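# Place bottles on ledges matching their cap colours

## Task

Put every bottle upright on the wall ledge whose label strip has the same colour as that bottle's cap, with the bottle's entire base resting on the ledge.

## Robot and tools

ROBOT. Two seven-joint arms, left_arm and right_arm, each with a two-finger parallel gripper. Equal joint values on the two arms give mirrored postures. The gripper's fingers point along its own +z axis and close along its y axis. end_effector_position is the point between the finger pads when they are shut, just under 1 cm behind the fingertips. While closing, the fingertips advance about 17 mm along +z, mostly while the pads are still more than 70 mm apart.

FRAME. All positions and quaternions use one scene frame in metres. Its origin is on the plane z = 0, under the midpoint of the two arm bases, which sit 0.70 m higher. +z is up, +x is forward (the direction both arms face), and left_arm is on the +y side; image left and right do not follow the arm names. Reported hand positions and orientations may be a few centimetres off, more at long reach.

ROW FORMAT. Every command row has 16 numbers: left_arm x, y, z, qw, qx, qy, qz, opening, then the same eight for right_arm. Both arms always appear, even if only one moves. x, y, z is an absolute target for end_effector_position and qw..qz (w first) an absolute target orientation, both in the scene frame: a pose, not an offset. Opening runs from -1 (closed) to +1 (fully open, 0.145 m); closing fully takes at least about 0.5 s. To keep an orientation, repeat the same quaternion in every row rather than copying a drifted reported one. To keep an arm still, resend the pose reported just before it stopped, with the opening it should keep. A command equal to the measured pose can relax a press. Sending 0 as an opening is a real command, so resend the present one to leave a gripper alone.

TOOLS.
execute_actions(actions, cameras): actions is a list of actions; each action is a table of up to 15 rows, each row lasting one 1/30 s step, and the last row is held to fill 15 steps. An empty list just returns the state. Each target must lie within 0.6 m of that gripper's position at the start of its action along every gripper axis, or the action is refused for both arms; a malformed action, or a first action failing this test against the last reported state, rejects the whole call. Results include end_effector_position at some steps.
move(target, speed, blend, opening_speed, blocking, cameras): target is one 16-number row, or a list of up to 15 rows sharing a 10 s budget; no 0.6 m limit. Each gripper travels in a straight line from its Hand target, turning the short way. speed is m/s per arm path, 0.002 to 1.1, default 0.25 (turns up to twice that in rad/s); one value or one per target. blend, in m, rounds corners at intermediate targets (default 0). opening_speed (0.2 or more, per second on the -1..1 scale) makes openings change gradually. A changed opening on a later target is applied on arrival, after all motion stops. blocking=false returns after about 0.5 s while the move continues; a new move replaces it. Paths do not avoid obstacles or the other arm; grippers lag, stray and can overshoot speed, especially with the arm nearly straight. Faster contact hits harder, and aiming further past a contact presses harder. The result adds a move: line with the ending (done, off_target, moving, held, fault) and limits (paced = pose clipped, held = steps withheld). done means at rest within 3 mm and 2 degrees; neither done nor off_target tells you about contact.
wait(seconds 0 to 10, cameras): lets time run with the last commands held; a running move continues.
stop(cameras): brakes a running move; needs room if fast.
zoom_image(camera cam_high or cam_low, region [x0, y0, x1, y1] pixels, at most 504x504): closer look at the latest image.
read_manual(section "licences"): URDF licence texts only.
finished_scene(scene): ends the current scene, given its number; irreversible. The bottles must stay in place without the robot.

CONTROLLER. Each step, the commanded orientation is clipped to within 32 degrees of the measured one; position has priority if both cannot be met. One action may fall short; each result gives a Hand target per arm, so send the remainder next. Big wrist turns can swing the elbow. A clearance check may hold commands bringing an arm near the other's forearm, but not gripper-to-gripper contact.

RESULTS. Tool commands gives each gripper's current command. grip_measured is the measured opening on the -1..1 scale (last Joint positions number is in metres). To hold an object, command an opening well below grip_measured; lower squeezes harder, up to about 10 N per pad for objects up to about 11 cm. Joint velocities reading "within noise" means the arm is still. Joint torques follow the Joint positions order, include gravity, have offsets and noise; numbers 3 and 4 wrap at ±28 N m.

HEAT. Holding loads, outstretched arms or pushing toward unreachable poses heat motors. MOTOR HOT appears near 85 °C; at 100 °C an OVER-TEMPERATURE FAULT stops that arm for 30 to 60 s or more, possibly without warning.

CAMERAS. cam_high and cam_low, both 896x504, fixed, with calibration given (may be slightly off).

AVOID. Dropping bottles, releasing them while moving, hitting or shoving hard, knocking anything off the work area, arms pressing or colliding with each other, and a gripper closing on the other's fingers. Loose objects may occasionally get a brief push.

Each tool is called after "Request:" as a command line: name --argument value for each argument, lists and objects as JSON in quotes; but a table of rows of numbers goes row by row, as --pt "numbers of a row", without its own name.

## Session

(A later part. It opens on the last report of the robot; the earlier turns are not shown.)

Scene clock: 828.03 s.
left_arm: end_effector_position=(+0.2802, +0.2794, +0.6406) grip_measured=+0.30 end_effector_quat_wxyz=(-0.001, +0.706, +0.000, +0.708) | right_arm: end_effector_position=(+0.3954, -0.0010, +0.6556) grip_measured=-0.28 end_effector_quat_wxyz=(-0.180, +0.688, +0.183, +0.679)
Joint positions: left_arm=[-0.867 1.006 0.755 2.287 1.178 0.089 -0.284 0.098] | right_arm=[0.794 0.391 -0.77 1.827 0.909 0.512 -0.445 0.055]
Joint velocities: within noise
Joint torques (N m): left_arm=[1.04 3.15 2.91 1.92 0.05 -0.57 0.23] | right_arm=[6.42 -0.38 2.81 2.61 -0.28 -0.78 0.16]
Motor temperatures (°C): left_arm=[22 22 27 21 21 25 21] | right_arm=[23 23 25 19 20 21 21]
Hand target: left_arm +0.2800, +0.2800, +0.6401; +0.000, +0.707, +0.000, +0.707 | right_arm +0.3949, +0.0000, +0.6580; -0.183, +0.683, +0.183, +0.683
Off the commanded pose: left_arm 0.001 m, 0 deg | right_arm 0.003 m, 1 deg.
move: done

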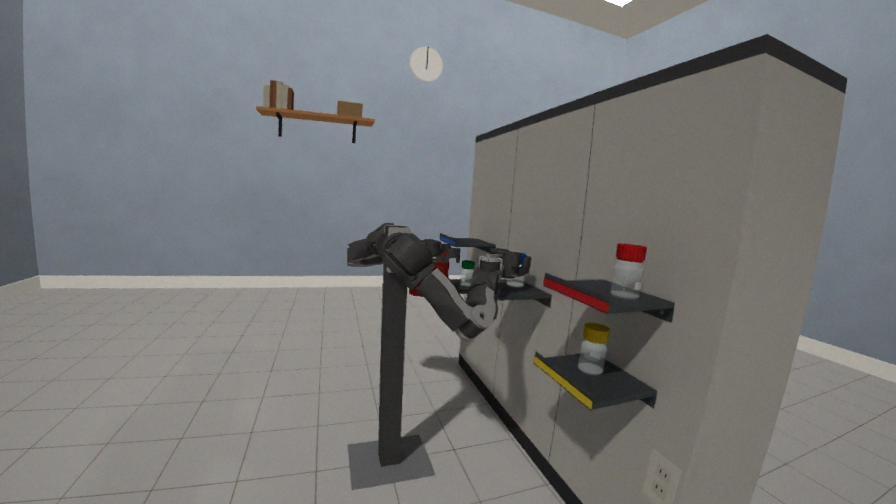

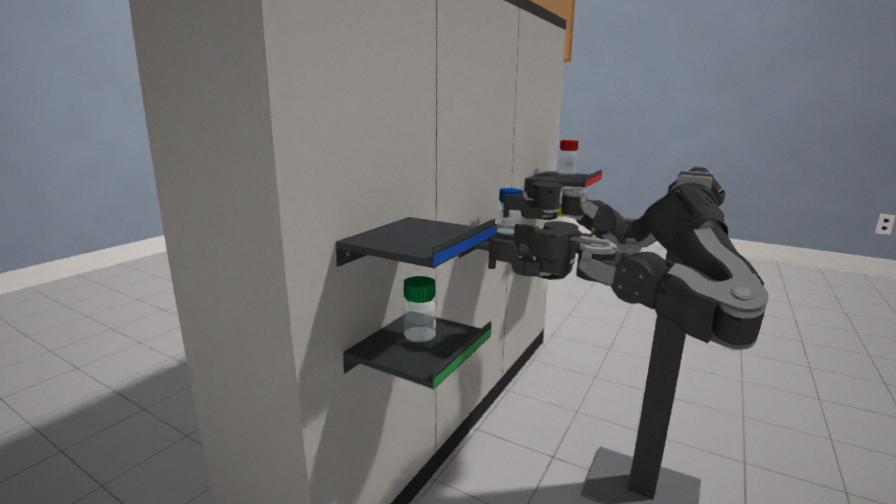

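Request:
move --pt "0.28 0.28 0.64 0 0.7071 0 0.7071 0.3 0.395 0.0 0.65 -0.183 0.683 0.183 0.683 -0.55" --speed 0.02 --cameras '[]'

Request:
move --pt "0.28 0.28 0.64 0 0.7071 0 0.7071 0.3 0.395 0.0 0.644 -0.183 0.683 0.183 0.683 -0.55" --speed 0.02 --cameras '["cam_high"]'

Request:
zoom_image --camera "cam_high" --region '[450, 220, 570, 320]'

Scene clock: 840.13 s.
left_arm: end_effector_position=(+0.2802, +0.2794, +0.6406) grip_measured=+0.30 end_effector_quat_wxyz=(-0.001, +0.706, +0.000, +0.708) | right_arm: end_effector_position=(+0.3955, -0.0011, +0.6507) grip_measured=-0.28 end_effector_quat_wxyz=(-0.181, +0.684, +0.181, +0.683)
Joint positions: left_arm=[-0.867 1.006 0.755 2.287 1.178 0.089 -0.284 0.098] | right_arm=[0.773 0.392 -0.773 1.822 0.883 0.484 -0.431 0.055]
Joint velocities: within noise
Joint torques (N m): left_arm=[1.04 3.15 2.93 1.94 0.05 -0.57 0.23] | right_arm=[5.79 -0.25 2.19 2.3 -0.24 -0.63 0.18]
Motor temperatures (°C): left_arm=[22 22 27 21 21 25 21] | right_arm=[24 23 24 19 20 21 21]
Hand target: left_arm +0.2800, +0.2800, +0.6401; +0.000, +0.707, +0.000, +0.707 | right_arm +0.3950, +0.0000, +0.6500; -0.183, +0.683, +0.183, +0.683
Off the commanded pose: left_arm 0.001 m, 0 deg | right_arm 0.001 m, 0 deg.
move: done
No camera images: "cameras" was empty.

Scene clock: 840.87 s.
left_arm: end_effector_position=(+0.2802, +0.2794, +0.6406) grip_measured=+0.30 end_effector_quat_wxyz=(-0.001, +0.706, +0.000, +0.708) | right_arm: end_effector_position=(+0.3957, -0.0017, +0.6499) grip_measured=-0.28 end_effector_quat_wxyz=(-0.181, +0.677, +0.179, +0.690)
Joint positions: left_arm=[-0.867 1.006 0.755 2.287 1.178 0.089 -0.284 0.098] | right_arm=[0.761 0.394 -0.776 1.818 0.86 0.452 -0.422 0.055]
Joint velocities: within noise
Joint torques (N m): left_arm=[1.02 3.18 2.91 1.92 0.05 -0.57 0.23] | right_arm=[4.84 0.15 1.59 1.95 0.01 -0.3 0.16]
Motor temperatures (°C): left_arm=[22 22 27 21 21 25 21] | right_arm=[24 23 24 19 20 21 21]
Hand target: left_arm +0.2800, +0.2800, +0.6401; +0.000, +0.707, +0.000, +0.707 | right_arm +0.3949, +0.0000, +0.6440; -0.183, +0.683, +0.183, +0.683
Off the commanded pose: left_arm 0.001 m, 0 deg | right_arm 0.006 m, 1 deg.
move: off_target (right_arm)
Images, in order (width x height): cam_high 896x504.

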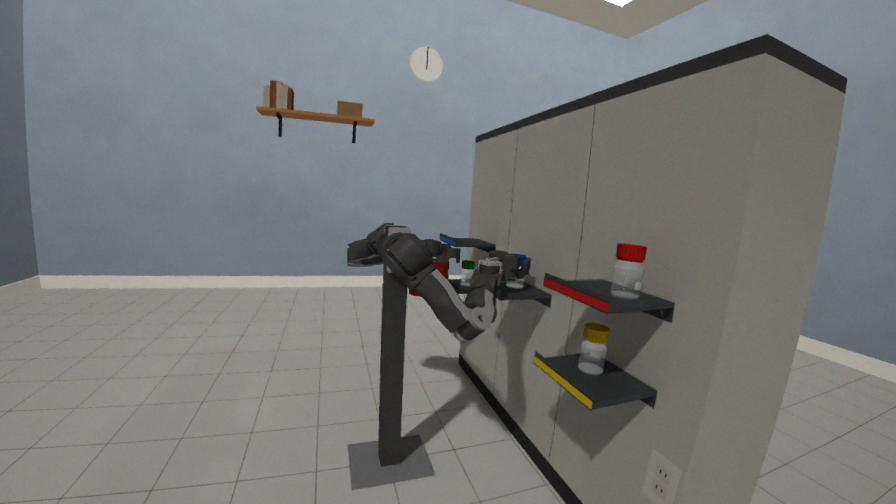

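Scaled by 4.200 from the camera's 896x504 image, which has a finer 1280x720 frame.

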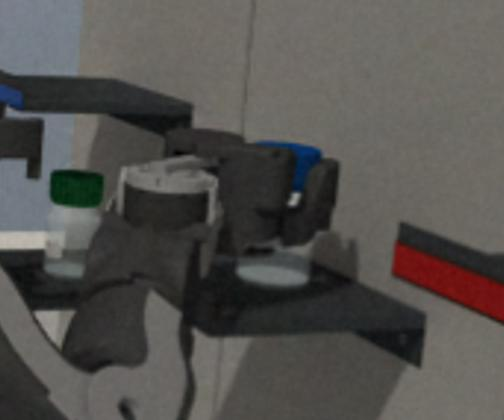

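Request:
move --pt "0.28 0.28 0.64 0 0.7071 0 0.7071 0.3 0.395 0.0 0.644 -0.183 0.683 0.183 0.683 -0.5" --pt "0.28 0.28 0.64 0 0.7071 0 0.7071 0.3 0.395 0.0 0.644 -0.183 0.683 0.183 0.683 0.1" --pt "0.28 0.28 0.64 0 0.7071 0 0.7071 0.3 0.395 0.0 0.655 -0.183 0.683 0.183 0.683 0.1" --pt "0.28 0.28 0.65 0 0.7071 0 0.7071 0.3 0.291 -0.06 0.655 -0.183 0.683 0.183 0.683 0.1" --pt "0.28 0.22 0.65 0 0.7071 0 0.7071 0.3 0.27 -0.25 0.62 0 0.7071 0 0.7071 0.1" --speed '[0.03,0.05,0.05,0.12,0.2]' --opening_speed 0.8

Request:
move --pt "0.28 0.19 0.655 0.092 0.701 -0.092 0.701 0.3 0.26 -0.28 0.62 0 0.7071 0 0.7071 0.1" --pt "0.30 0.05 0.655 0.183 0.683 -0.183 0.683 0.3 0.26 -0.3 0.62 0 0.7071 0 0.7071 0.1" --pt "0.331 0.027 0.652 0.183 0.683 -0.183 0.683 0.3 0.26 -0.3 0.62 0 0.7071 0 0.7071 0.1" --speed 0.15

Request:
zoom_image --camera "cam_low" --region '[450, 150, 610, 270]'

Request:
zoom_image --camera "cam_high" --region '[450, 220, 570, 320]'

Scene clock: 870.63 s.
left_arm: end_effector_position=(+0.2808, +0.2218, +0.6502) grip_measured=+0.30 end_effector_quat_wxyz=(+0.023, +0.690, -0.022, +0.724) | right_arm: end_effector_position=(+0.2700, -0.2503, +0.6185) grip_measured=+0.10 end_effector_quat_wxyz=(+0.001, +0.709, -0.002, +0.705)
Joint positions: left_arm=[-0.738 1.158 0.5 2.431 1.139 0.01 -0.542 0.098] | right_arm=[-0.738 0.876 0.51 2.375 0.984 0.132 -0.35 0.083]
Joint velocities: within noise
Joint torques (N m): left_arm=[2.02 4.15 1.36 2.54 -0.18 -0.65 0.17] | right_arm=[0.75 3.49 3.52 2.58 -0.16 -0.54 0.18]
Motor temperatures (°C): left_arm=[22 22 26 21 21 25 21] | right_arm=[23 23 24 19 20 21 21]
Hand target: left_arm +0.2807, +0.2204, +0.6497; +0.025, +0.690, -0.025, +0.723 | right_arm +0.2700, -0.2501, +0.6201; +0.000, +0.707, +0.000, +0.707
Off the commanded pose: left_arm 0.002 m, 5 deg | right_arm 0.002 m, 0 deg.
joint sent to its limit (left arm) — joint 4 (elbow), upper limit, where the elbow is as bent as it goes. The joint targets are off in orientation, not in position.
move: off_target (left_arm); target 2's new opening was sent with right_arm's hand 0.006 m and 1 deg from that target

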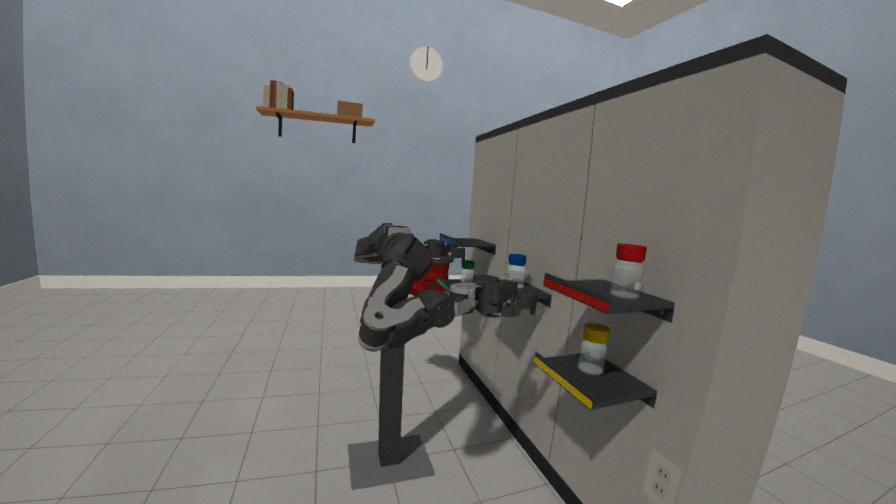

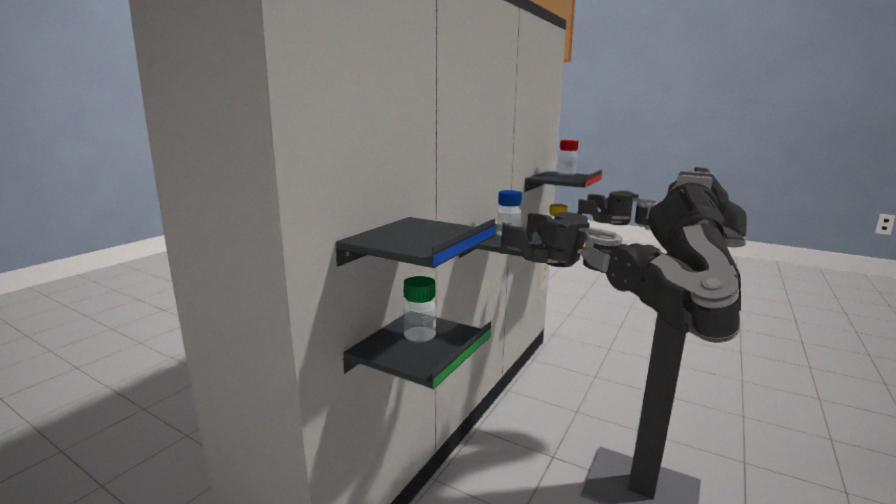

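Scene clock: 873.03 s.
left_arm: end_effector_position=(+0.3134, +0.0517, +0.6569) grip_measured=+0.30 end_effector_quat_wxyz=(+0.274, +0.683, -0.293, +0.610) | right_arm: end_effector_position=(+0.2602, -0.2993, +0.6188) grip_measured=+0.10 end_effector_quat_wxyz=(+0.000, +0.709, +0.000, +0.705)
Joint positions: left_arm=[-1.407 2.011 1.257 2.159 1.573 -0.077 -0.188 0.098] | right_arm=[-0.876 0.8 0.779 2.234 1.056 0.104 -0.057 0.083]
Joint velocities: within noise
Joint torques (N m): left_arm=[5.58 0.78 3.47 0.31 0.1 -0.54 0.24] | right_arm=[0.38 2.94 4 1.98 0.16 -0.54 0.19]
Motor temperatures (°C): left_arm=[22 22 27 21 21 25 21] | right_arm=[23 23 24 19 20 21 21]
Hand target: left_arm +0.3129, +0.0512, +0.6565; +0.276, +0.683, -0.295, +0.609 | right_arm +0.2600, -0.2999, +0.6200; +0.000, +0.707, +0.000, +0.707
Off the commanded pose: left_arm 0.031 m, 18 deg | right_arm 0.001 m, 0 deg.
joint sent to its limit (left arm) — joint 1 (shoulder pitch), lower limit; joint 2 (shoulder roll), upper limit. The joint targets are off in position and orientation.
move: off_target (left_arm)

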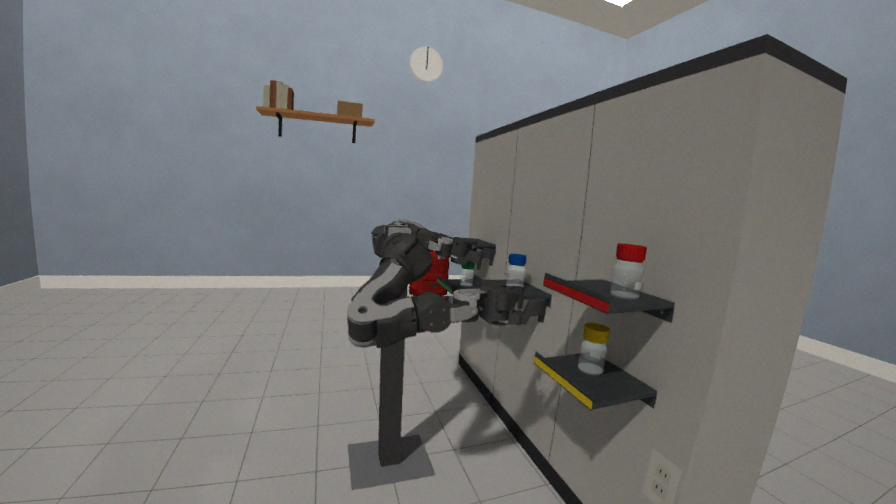

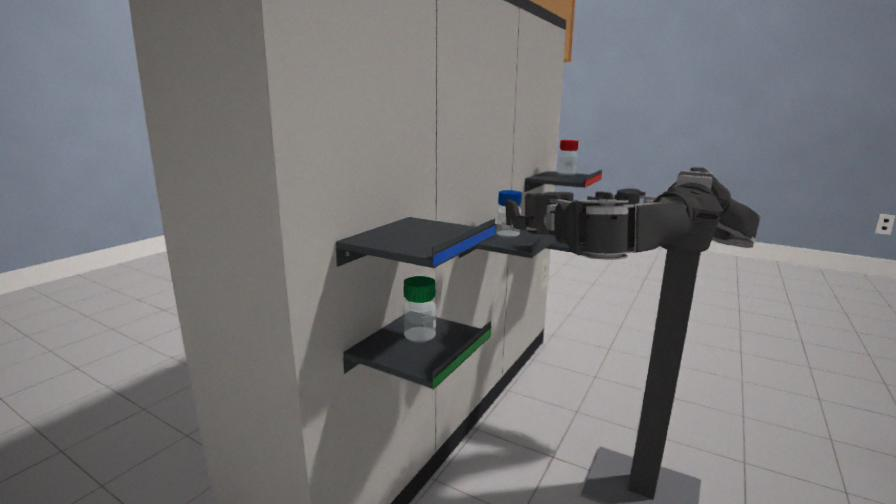

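Scaled by 3.150 from the camera's 896x504 image, which has a finer 1280x720 frame.

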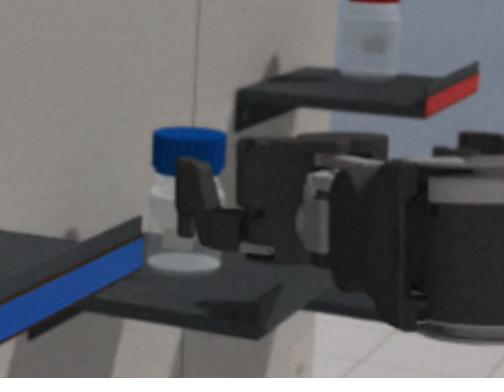

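Scaled by 4.200 from the camera's 896x504 image, which has a finer 1280x720 frame.

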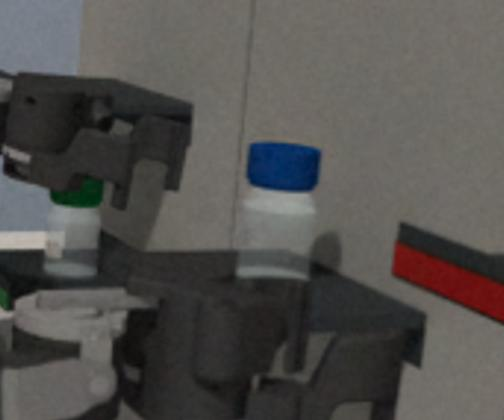

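Request:
move --pt "0.27 0.12 0.64 0.183 0.683 -0.183 0.683 0.3 0.26 -0.3 0.62 0 0.7071 0 0.7071 0.1" --pt "0.23 0.2 0.4 0 0.82 0 0.572 0.3 0.26 -0.3 0.62 0 0.7071 0 0.7071 0.1" --pt "0.14 0.2 0.2 0 0.96 0 0.28 0.3 0.26 -0.3 0.62 0 0.7071 0 0.7071 0.1" --speed 0.25 --cameras '[]'

Request:
move --pt "0.32 0.13 0.35 0 0.766 0 0.643 0.3 0.26 -0.3 0.62 0 0.7071 0 0.7071 0.1" --pt "0.30 0.15 0.45 0.183 0.683 -0.183 0.683 0.3 0.26 -0.3 0.62 0 0.7071 0 0.7071 0.1" --pt "0.29 0.14 0.652 0.183 0.683 -0.183 0.683 0.3 0.26 -0.3 0.62 0 0.7071 0 0.7071 0.1" --pt "0.333 0.032 0.65 0.183 0.683 -0.183 0.683 0.3 0.26 -0.3 0.62 0 0.7071 0 0.7071 0.1" --speed '[0.25,0.2,0.15,0.15]'

Request:
zoom_image --camera "cam_low" --region '[450, 150, 610, 270]'

Request:
zoom_image --camera "cam_high" --region '[450, 220, 570, 320]'

Scene clock: 903.07 s.
left_arm: end_effector_position=(+0.1192, +0.2478, +0.3522) grip_measured=+0.30 end_effector_quat_wxyz=(+0.122, +0.973, -0.150, +0.129) | right_arm: end_effector_position=(+0.2602, -0.2993, +0.6188) grip_measured=+0.10 end_effector_quat_wxyz=(+0.000, +0.709, +0.000, +0.705)
Joint positions: left_arm=[-1.407 1.887 0.036 1.908 1.584 -0.11 -0.088 0.098] | right_arm=[-0.876 0.8 0.779 2.234 1.056 0.104 -0.057 0.083]
Joint velocities: within noise
Joint torques (N m): left_arm=[2.6 0.73 0.38 1.69 0.13 -0.24 0.34] | right_arm=[0.41 3.07 4.01 2 0.16 -0.53 0.2]
Motor temperatures (°C): left_arm=[23 22 27 21 21 25 21] | right_arm=[22 23 25 19 20 21 21]
Hand target: left_arm +0.1179, +0.2474, +0.3519; +0.124, +0.973, -0.149, +0.128 | right_arm +0.2600, -0.2999, +0.6200; +0.000, +0.707, +0.000, +0.707
Off the commanded pose: left_arm 0.161 m, 28 deg | right_arm 0.001 m, 0 deg.
joint sent to its limit (left arm) — joint 1 (shoulder pitch), lower limit; joint 5 (forearm roll), upper limit. The joint targets are off in position and orientation.
move: off_target (left_arm); limits=paced
No camera images: "cameras" was empty.

Scene clock: 909.67 s.
left_arm: end_effector_position=(+0.3165, +0.0544, +0.6547) grip_measured=+0.30 end_effector_quat_wxyz=(+0.271, +0.685, -0.290, +0.611) | right_arm: end_effector_position=(+0.2602, -0.2993, +0.6188) grip_measured=+0.10 end_effector_quat_wxyz=(+0.000, +0.709, +0.000, +0.705)
Joint positions: left_arm=[-1.407 2.011 1.248 2.148 1.571 -0.081 -0.187 0.098] | right_arm=[-0.876 0.8 0.779 2.234 1.056 0.104 -0.057 0.083]
Joint velocities: within noise
Joint torques (N m): left_arm=[5.63 0.73 3.47 0.2 0.1 -0.54 0.25] | right_arm=[0.54 3.05 4.08 2.02 0.13 -0.54 0.18]
Motor temperatures (°C): left_arm=[23 22 27 21 21 25 21] | right_arm=[22 23 25 19 20 21 21]
Hand target: left_arm +0.3162, +0.0541, +0.6543; +0.272, +0.686, -0.291, +0.609 | right_arm +0.2600, -0.2999, +0.6200; +0.000, +0.707, +0.000, +0.707
Off the commanded pose: left_arm 0.028 m, 18 deg | right_arm 0.001 m, 0 deg.
joint read past its limit (left arm) — joint 2 (shoulder roll), upper limit.
joint sent to its limit (left arm) — joint 1 (shoulder pitch), lower limit; joint 2 (shoulder roll), upper limit. The joint targets are off in position and orientation.
move: off_target (left_arm); limits=paced

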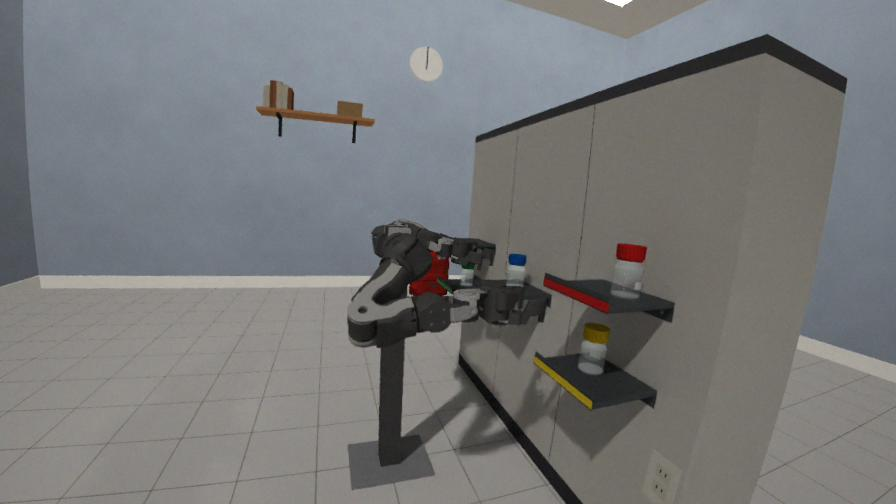

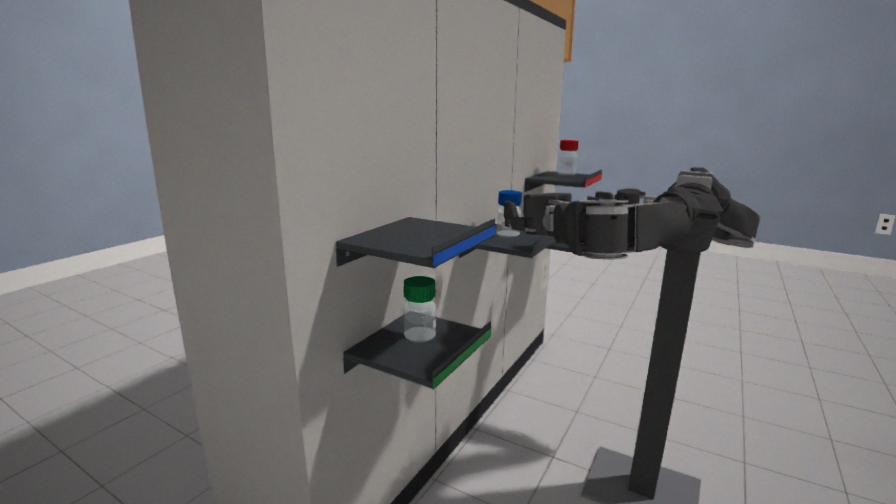

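Scaled by 3.150 from the camera's 896x504 image, which has a finer 1280x720 frame.

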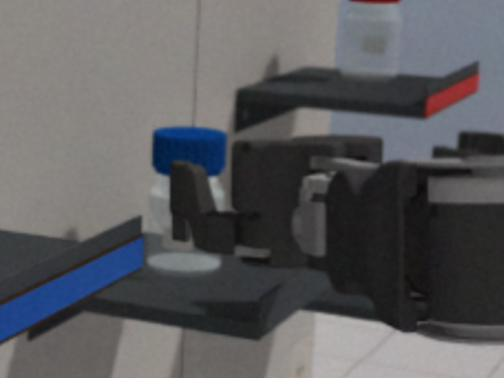

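Scaled by 4.200 from the camera's 896x504 image, which has a finer 1280x720 frame.

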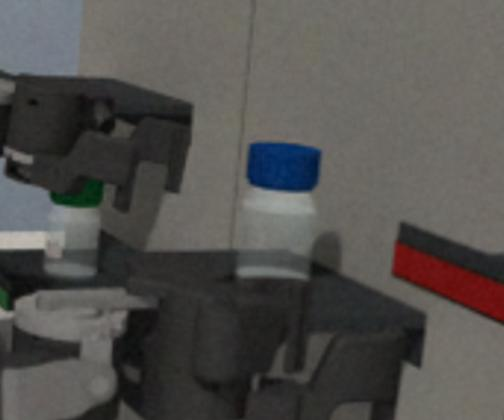

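Request:
move --pt "0.28 0.12 0.65 0.183 0.683 -0.183 0.683 0.3 0.26 -0.3 0.62 0 0.7071 0 0.7071 0.1" --pt "0.24 0.25 0.62 0 0.7071 0 0.7071 0.3 0.26 -0.3 0.62 0 0.7071 0 0.7071 0.1" --pt "0.22 0.2 0.4 0 0.82 0 0.572 0.3 0.26 -0.3 0.62 0 0.7071 0 0.7071 0.1" --pt "0.14 0.2 0.2 0 0.96 0 0.28 0.3 0.26 -0.3 0.62 0 0.7071 0 0.7071 0.1" --speed 0.2 --cameras '["cam_high"]'

Scene clock: 923.10 s.
left_arm: end_effector_position=(+0.1408, +0.2008, +0.2008) grip_measured=+0.30 end_effector_quat_wxyz=(-0.002, +0.959, +0.001, +0.282) | right_arm: end_effector_position=(+0.2602, -0.2993, +0.6188) grip_measured=+0.10 end_effector_quat_wxyz=(+0.000, +0.709, +0.000, +0.705)
Joint positions: left_arm=[-0.234 0.572 -0.814 1.149 0.885 -0.074 -0.348 0.098] | right_arm=[-0.876 0.8 0.779 2.234 1.056 0.104 -0.057 0.083]
Joint velocities: within noise
Joint torques (N m): left_arm=[1.23 2.41 0.01 2.41 0.06 -0.3 0.28] | right_arm=[0.46 3.28 4.08 2 0.14 -0.56 0.19]
Motor temperatures (°C): left_arm=[23 22 27 21 21 25 21] | right_arm=[22 23 25 19 20 21 21]
Hand target: left_arm +0.1400, +0.1999, +0.2000; +0.000, +0.960, +0.000, +0.280 | right_arm +0.2600, -0.2999, +0.6200; +0.000, +0.707, +0.000, +0.707
Off the commanded pose: left_arm 0.001 m, 0 deg | right_arm 0.001 m, 0 deg.
move: done
Images, in order (width x height): cam_high 896x504.

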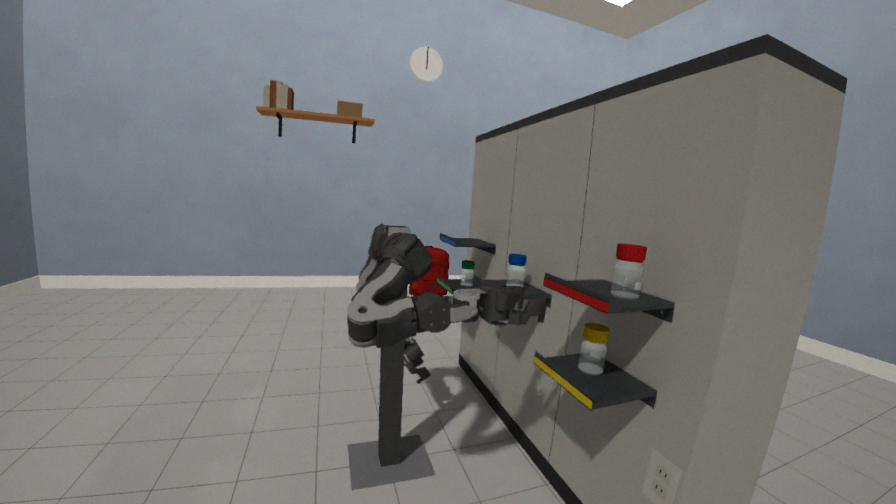

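Request:
move --pt "0.32 0.12 0.35 0 0.766 0 0.643 0.3 0.26 -0.3 0.62 0 0.7071 0 0.7071 0.1" --pt "0.40 0.12 0.40 0 0.7071 0 0.7071 0.3 0.26 -0.3 0.62 0 0.7071 0 0.7071 0.1" --pt "0.29 0.15 0.45 0.183 0.683 -0.183 0.683 0.3 0.26 -0.3 0.62 0 0.7071 0 0.7071 0.1" --pt "0.29 0.14 0.652 0.183 0.683 -0.183 0.683 0.3 0.26 -0.3 0.62 0 0.7071 0 0.7071 0.1" --pt "0.333 0.032 0.65 0.183 0.683 -0.183 0.683 0.3 0.26 -0.3 0.62 0 0.7071 0 0.7071 0.1" --speed '[0.25,0.2,0.2,0.15,0.15]'

Request:
zoom_image --camera "cam_low" --region '[450, 150, 610, 270]'

Request:
zoom_image --camera "cam_high" --region '[450, 220, 570, 320]'

Scene clock: 945.87 s.
left_arm: end_effector_position=(+0.3319, +0.0310, +0.6513) grip_measured=+0.30 end_effector_quat_wxyz=(+0.187, +0.681, -0.184, +0.684) | right_arm: end_effector_position=(+0.2602, -0.2993, +0.6188) grip_measured=+0.10 end_effector_quat_wxyz=(+0.000, +0.709, +0.000, +0.705)
Joint positions: left_arm=[0.7 0.7 -0.849 2.186 1.067 0.387 -0.612 0.098] | right_arm=[-0.876 0.8 0.779 2.234 1.056 0.104 -0.057 0.083]
Joint velocities: within noise
Joint torques (N m): left_arm=[6.42 1.07 2.06 2.09 -0.19 -0.47 -0.06] | right_arm=[0.38 3.05 4.12 2.02 0.15 -0.53 0.18]
Motor temperatures (°C): left_arm=[23 22 25 21 21 25 21] | right_arm=[22 23 25 19 20 21 21]
Hand target: left_arm +0.3330, +0.0321, +0.6500; +0.183, +0.683, -0.183, +0.683 | right_arm +0.2600, -0.2999, +0.6200; +0.000, +0.707, +0.000, +0.707
Off the commanded pose: left_arm 0.002 m, 1 deg | right_arm 0.001 m, 0 deg.
move: done

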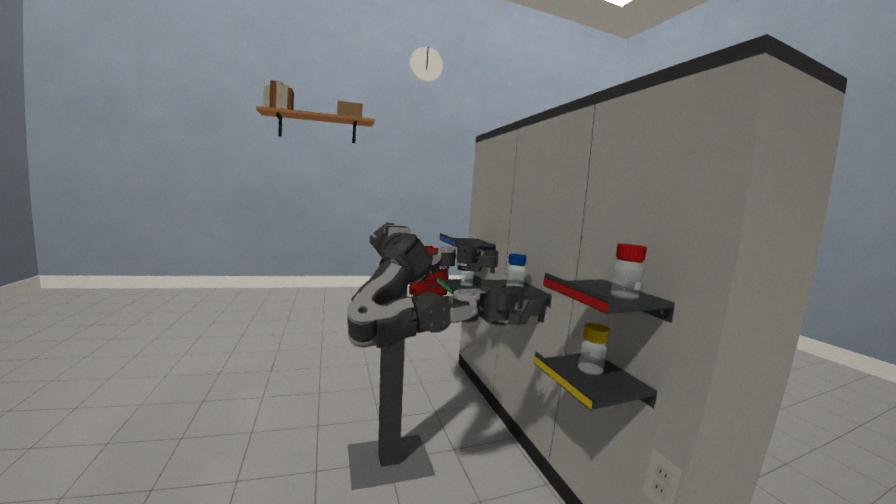

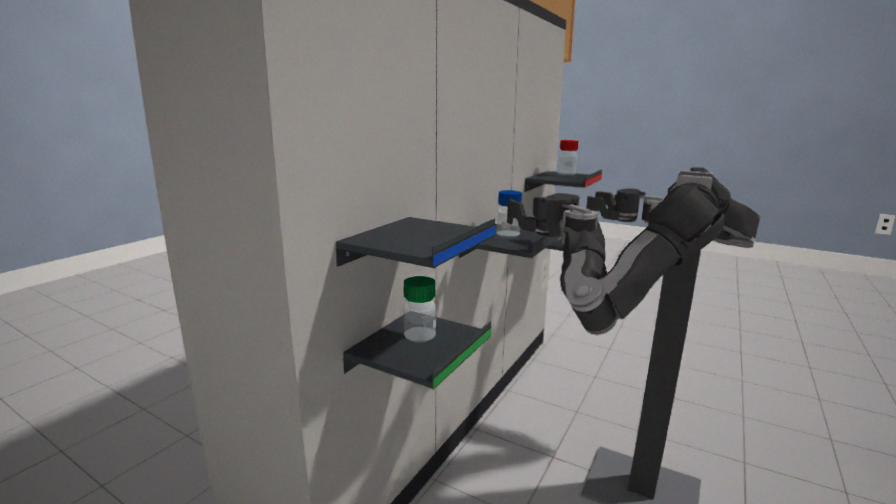

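Scaled by 3.150 from the camera's 896x504 image, which has a finer 1280x720 frame.

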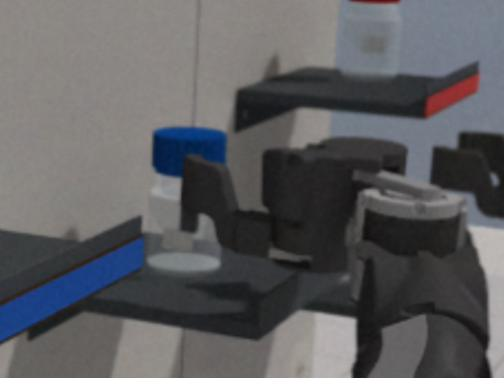

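Scaled by 4.200 from the camera's 896x504 image, which has a finer 1280x720 frame.

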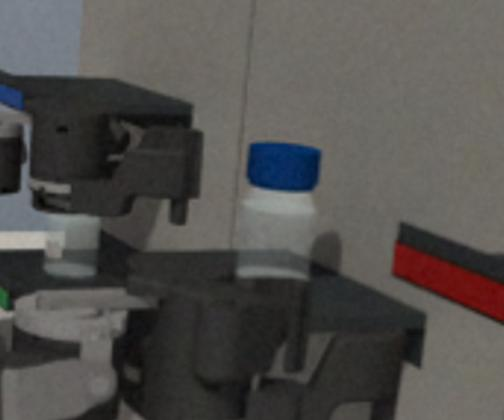

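Request:
move --pt "0.398 -0.005 0.645 0.183 0.683 -0.183 0.683 0.3 0.26 -0.3 0.62 0 0.7071 0 0.7071 0.1" --pt "0.398 -0.005 0.645 0.183 0.683 -0.183 0.683 -0.55 0.26 -0.3 0.62 0 0.7071 0 0.7071 0.1" --pt "0.398 -0.005 0.69 0.183 0.683 -0.183 0.683 -0.55 0.26 -0.3 0.62 0 0.7071 0 0.7071 0.1" --speed 0.1 --opening_speed 0.5

Request:
zoom_image --camera "cam_low" --region '[450, 150, 610, 270]'

Scene clock: 971.07 s.
left_arm: end_effector_position=(+0.3979, -0.0056, +0.6887) grip_measured=-0.26 end_effector_quat_wxyz=(+0.183, +0.684, -0.186, +0.681) | right_arm: end_effector_position=(+0.2602, -0.2993, +0.6188) grip_measured=+0.10 end_effector_quat_wxyz=(+0.000, +0.709, +0.000, +0.705)
Joint positions: left_arm=[0.982 0.419 -0.859 1.817 1.096 0.513 -0.548 0.056] | right_arm=[-0.876 0.8 0.779 2.234 1.056 0.104 -0.057 0.083]
Joint velocities: within noise
Joint torques (N m): left_arm=[8.58 -0.3 3.02 2.78 -0.17 -0.73 -0.07] | right_arm=[0.33 3.15 4 2 0.14 -0.53 0.19]
Motor temperatures (°C): left_arm=[25 22 25 21 21 25 21] | right_arm=[21 23 25 19 20 21 21]
Hand target: left_arm +0.3980, -0.0050, +0.6900; +0.183, +0.683, -0.183, +0.683 | right_arm +0.2600, -0.2999, +0.6200; +0.000, +0.707, +0.000, +0.707
Off the commanded pose: left_arm 0.001 m, 0 deg | right_arm 0.001 m, 0 deg.
move: done

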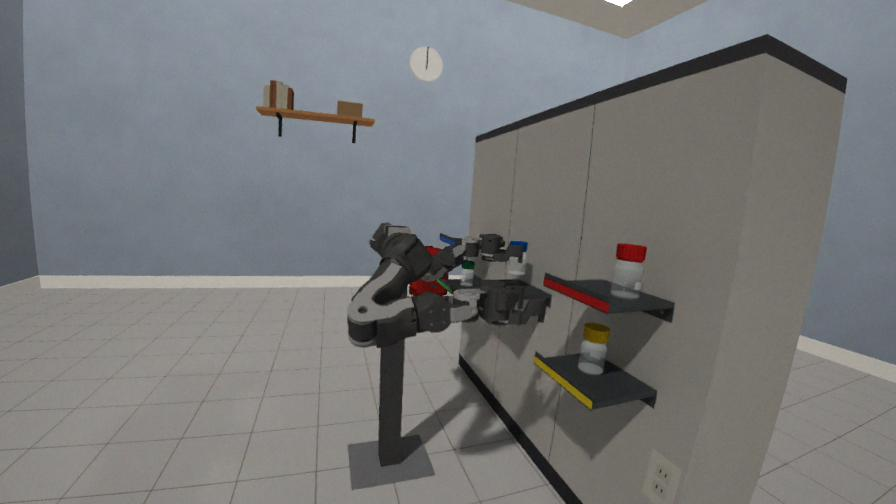

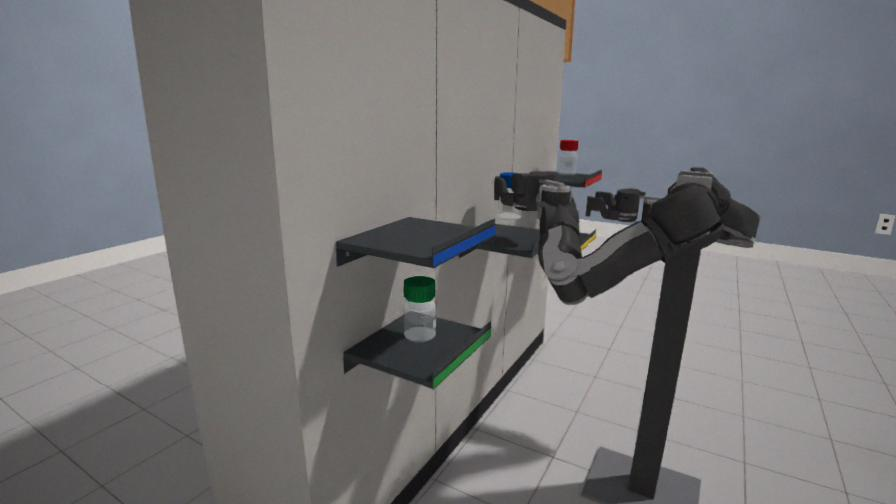

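Scaled by 3.150 from the camera's 896x504 image, which has a finer 1280x720 frame.

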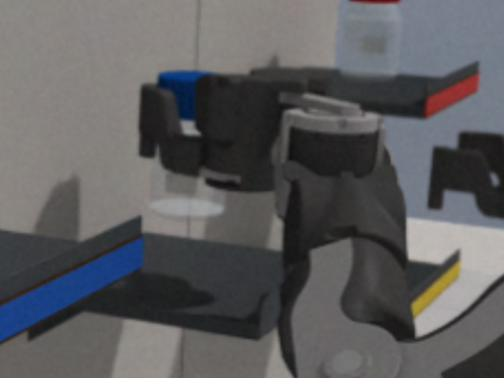

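Request:
move --pt "0.30 0.055 0.70 0.183 0.683 -0.183 0.683 -0.55 0.26 -0.3 0.62 0 0.7071 0 0.7071 0.1" --pt "0.28 0.17 0.72 0.092 0.701 -0.092 0.701 -0.55 0.26 -0.3 0.62 0 0.7071 0 0.7071 0.1" --pt "0.27 0.29 0.77 0 0.7071 0 0.7071 -0.55 0.26 -0.3 0.62 0 0.7071 0 0.7071 0.1" --pt "0.28 0.40 0.79 0 0.7071 0 0.7071 -0.55 0.26 -0.3 0.62 0 0.7071 0 0.7071 0.1" --pt "0.395 0.40 0.775 0 0.7071 0 0.7071 -0.55 0.26 -0.3 0.62 0 0.7071 0 0.7071 0.1" --speed 0.14 --blend 0.02

Request:
zoom_image --camera "cam_low" --region '[330, 110, 530, 280]'

Scene clock: 990.60 s.
left_arm: end_effector_position=(+0.3956, +0.3994, +0.7726) grip_measured=-0.26 end_effector_quat_wxyz=(-0.001, +0.711, -0.001, +0.703) | right_arm: end_effector_position=(+0.2602, -0.2993, +0.6188) grip_measured=+0.10 end_effector_quat_wxyz=(+0.000, +0.709, +0.000, +0.705)
Joint positions: left_arm=[-0.931 1.72 1.196 1.299 1.584 0.285 0.139 0.056] | right_arm=[-0.876 0.8 0.779 2.234 1.056 0.104 -0.057 0.083]
Joint velocities: within noise
Joint torques (N m): left_arm=[6.05 4.58 4.04 0.06 0.28 -0.88 0.1] | right_arm=[0.41 3.28 4.08 2.03 0.16 -0.54 0.19]
Motor temperatures (°C): left_arm=[25 22 26 21 21 25 21] | right_arm=[21 23 25 19 20 21 21]
Hand target: left_arm +0.3949, +0.4001, +0.7750; +0.000, +0.707, +0.000, +0.707 | right_arm +0.2600, -0.2999, +0.6200; +0.000, +0.707, +0.000, +0.707
Off the commanded pose: left_arm 0.003 m, 1 deg | right_arm 0.001 m, 0 deg.
joint sent to its limit (left arm) — joint 5 (forearm roll), upper limit. The joint targets still meet the commanded pose.
move: done

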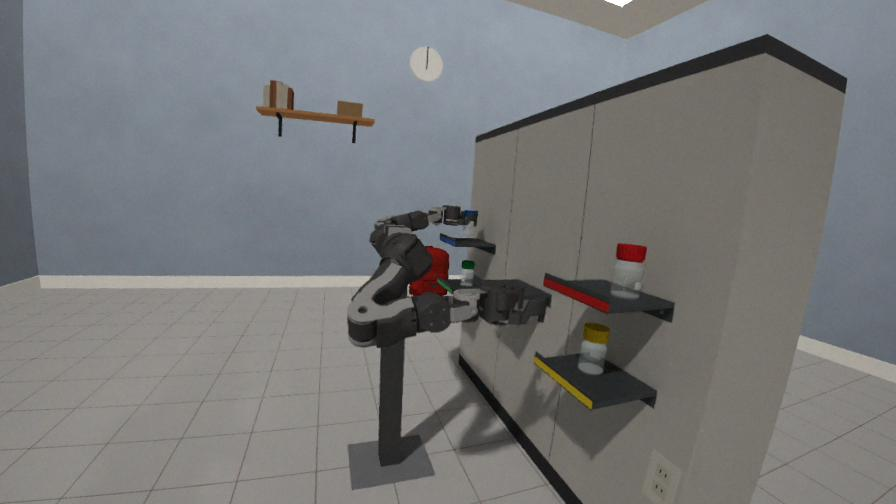

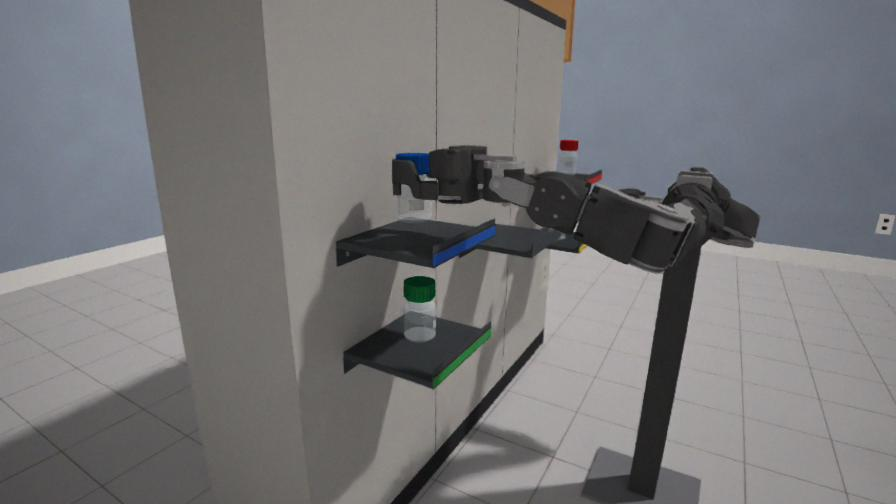

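Scaled by 2.520 from the camera's 896x504 image, which has a finer 1280x720 frame.

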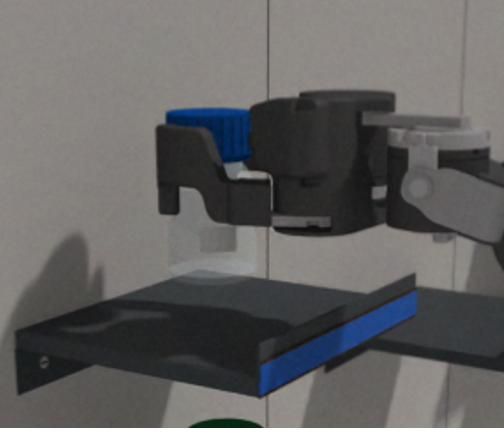

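Request:
move --pt "0.395 0.40 0.756 0 0.7071 0 0.7071 -0.55 0.26 -0.3 0.62 0 0.7071 0 0.7071 0.1" --pt "0.395 0.40 0.744 0 0.7071 0 0.7071 -0.55 0.26 -0.3 0.62 0 0.7071 0 0.7071 0.1" --speed '[0.06,0.02]'

Request:
zoom_image --camera "cam_low" --region '[330, 110, 530, 280]'

Scene clock: 1000.33 s.
left_arm: end_effector_position=(+0.3953, +0.3985, +0.7484) grip_measured=-0.26 end_effector_quat_wxyz=(+0.001, +0.702, -0.003, +0.712) | right_arm: end_effector_position=(+0.2602, -0.2993, +0.6188) grip_measured=+0.10 end_effector_quat_wxyz=(+0.000, +0.709, +0.000, +0.705)
Joint positions: left_arm=[-1.048 1.681 1.217 1.34 1.586 0.16 0.136 0.056] | right_arm=[-0.876 0.8 0.779 2.234 1.056 0.104 -0.057 0.083]
Joint velocities: within noise
Joint torques (N m): left_arm=[4.13 3.55 3.44 0.5 0.22 -0.43 -0.06] | right_arm=[0.3 3.18 4.04 2.1 0.14 -0.52 0.17]
Motor temperatures (°C): left_arm=[25 22 27 21 21 26 21] | right_arm=[21 23 25 19 20 21 21]
Hand target: left_arm +0.3950, +0.4000, +0.7441; +0.000, +0.707, +0.000, +0.707 | right_arm +0.2600, -0.2999, +0.6200; +0.000, +0.707, +0.000, +0.707
Off the commanded pose: left_arm 0.005 m, 1 deg | right_arm 0.001 m, 0 deg.
joint sent to its limit (left arm) — joint 5 (forearm roll), upper limit. The joint targets still meet the commanded pose.
move: off_target (left_arm)

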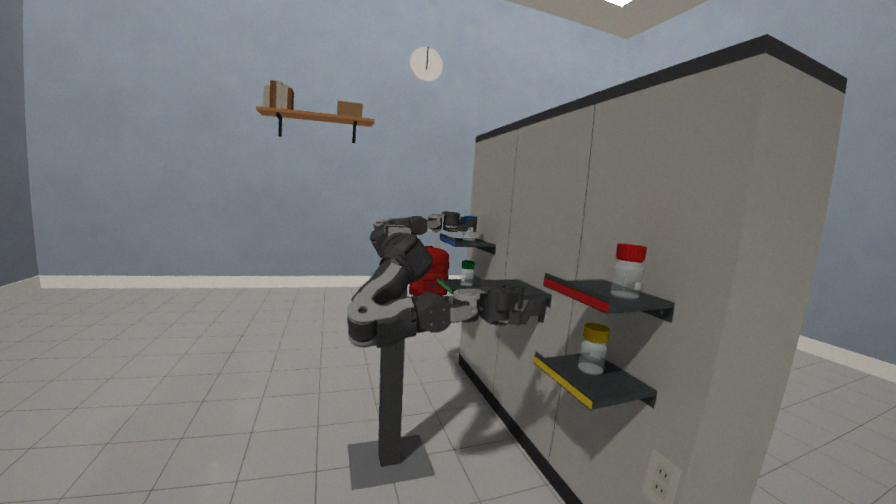

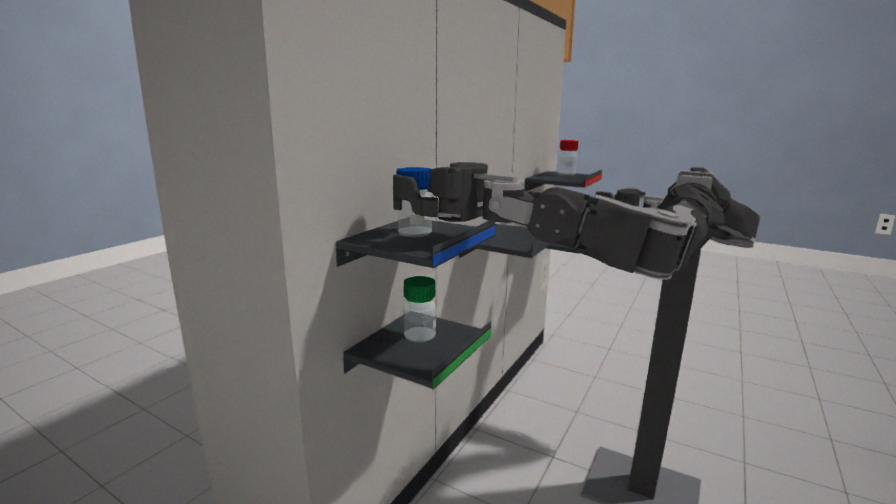

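Scaled by 2.520 from the camera's 896x504 image, which has a finer 1280x720 frame.

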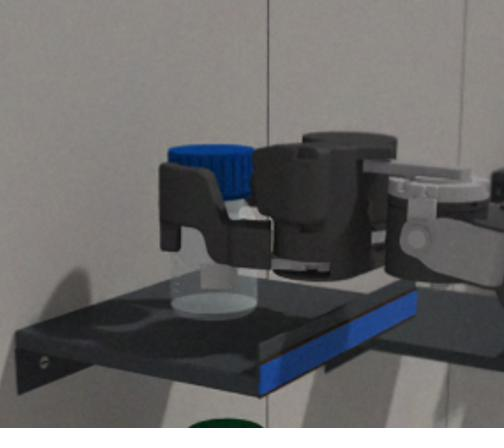

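Request:
move --pt "0.395 0.40 0.744 0 0.7071 0 0.7071 -0.5 0.26 -0.3 0.62 0 0.7071 0 0.7071 0.1" --pt "0.395 0.40 0.744 0 0.7071 0 0.7071 0.1 0.26 -0.3 0.62 0 0.7071 0 0.7071 0.1" --pt "0.395 0.40 0.756 0 0.7071 0 0.7071 0.1 0.26 -0.3 0.62 0 0.7071 0 0.7071 0.1" --pt "0.26 0.40 0.765 0 0.7071 0 0.7071 0.1 0.26 -0.3 0.62 0 0.7071 0 0.7071 0.1" --speed '[0.03,0.03,0.05,0.12]' --opening_speed 0.8

Scene clock: 1011.93 s.
left_arm: end_effector_position=(+0.2598, +0.4010, +0.7654) grip_measured=+0.10 end_effector_quat_wxyz=(-0.001, +0.706, +0.002, +0.709) | right_arm: end_effector_position=(+0.2602, -0.2993, +0.6188) grip_measured=+0.10 end_effector_quat_wxyz=(+0.000, +0.709, +0.000, +0.705)
Joint positions: left_arm=[-0.909 1.136 1.545 1.785 1.403 0.615 0.264 0.083] | right_arm=[-0.876 0.8 0.779 2.234 1.056 0.104 -0.057 0.083]
Joint velocities: within noise
Joint torques (N m): left_arm=[1.02 5.24 3.02 1.05 0.19 -0.5 0.23] | right_arm=[0.38 3.07 4.1 2.02 0.14 -0.51 0.19]
Motor temperatures (°C): left_arm=[24 22 27 21 21 25 21] | right_arm=[21 23 25 19 20 21 21]
Hand target: left_arm +0.2600, +0.3999, +0.7651; +0.000, +0.707, +0.000, +0.707 | right_arm +0.2600, -0.2999, +0.6200; +0.000, +0.707, +0.000, +0.707
Off the commanded pose: left_arm 0.001 m, 0 deg | right_arm 0.001 m, 0 deg.
move: done; target 2's new opening was sent with left_arm's hand 0.005 m and 1 deg from that target

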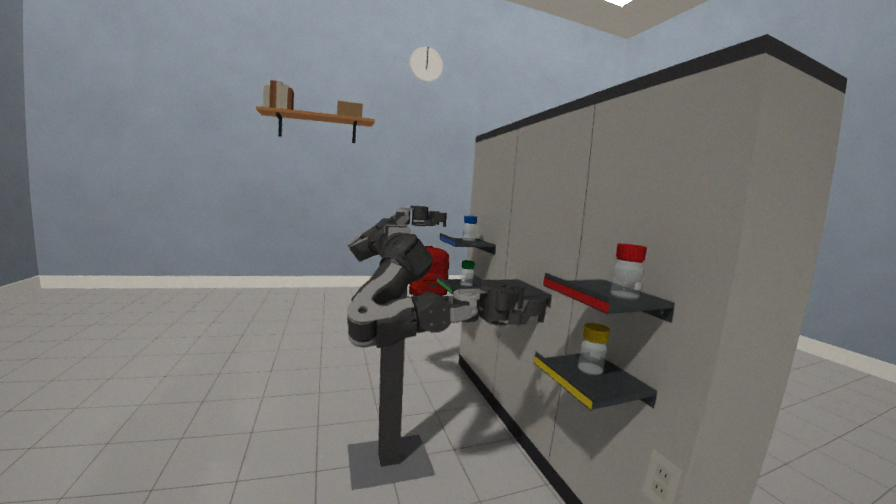

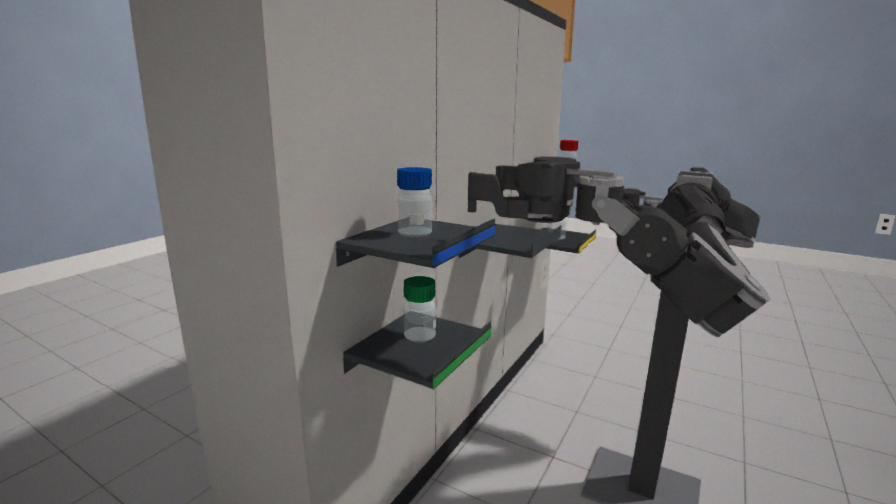

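Request:
finished_scene --scene 1

The scene is finished: the task was done.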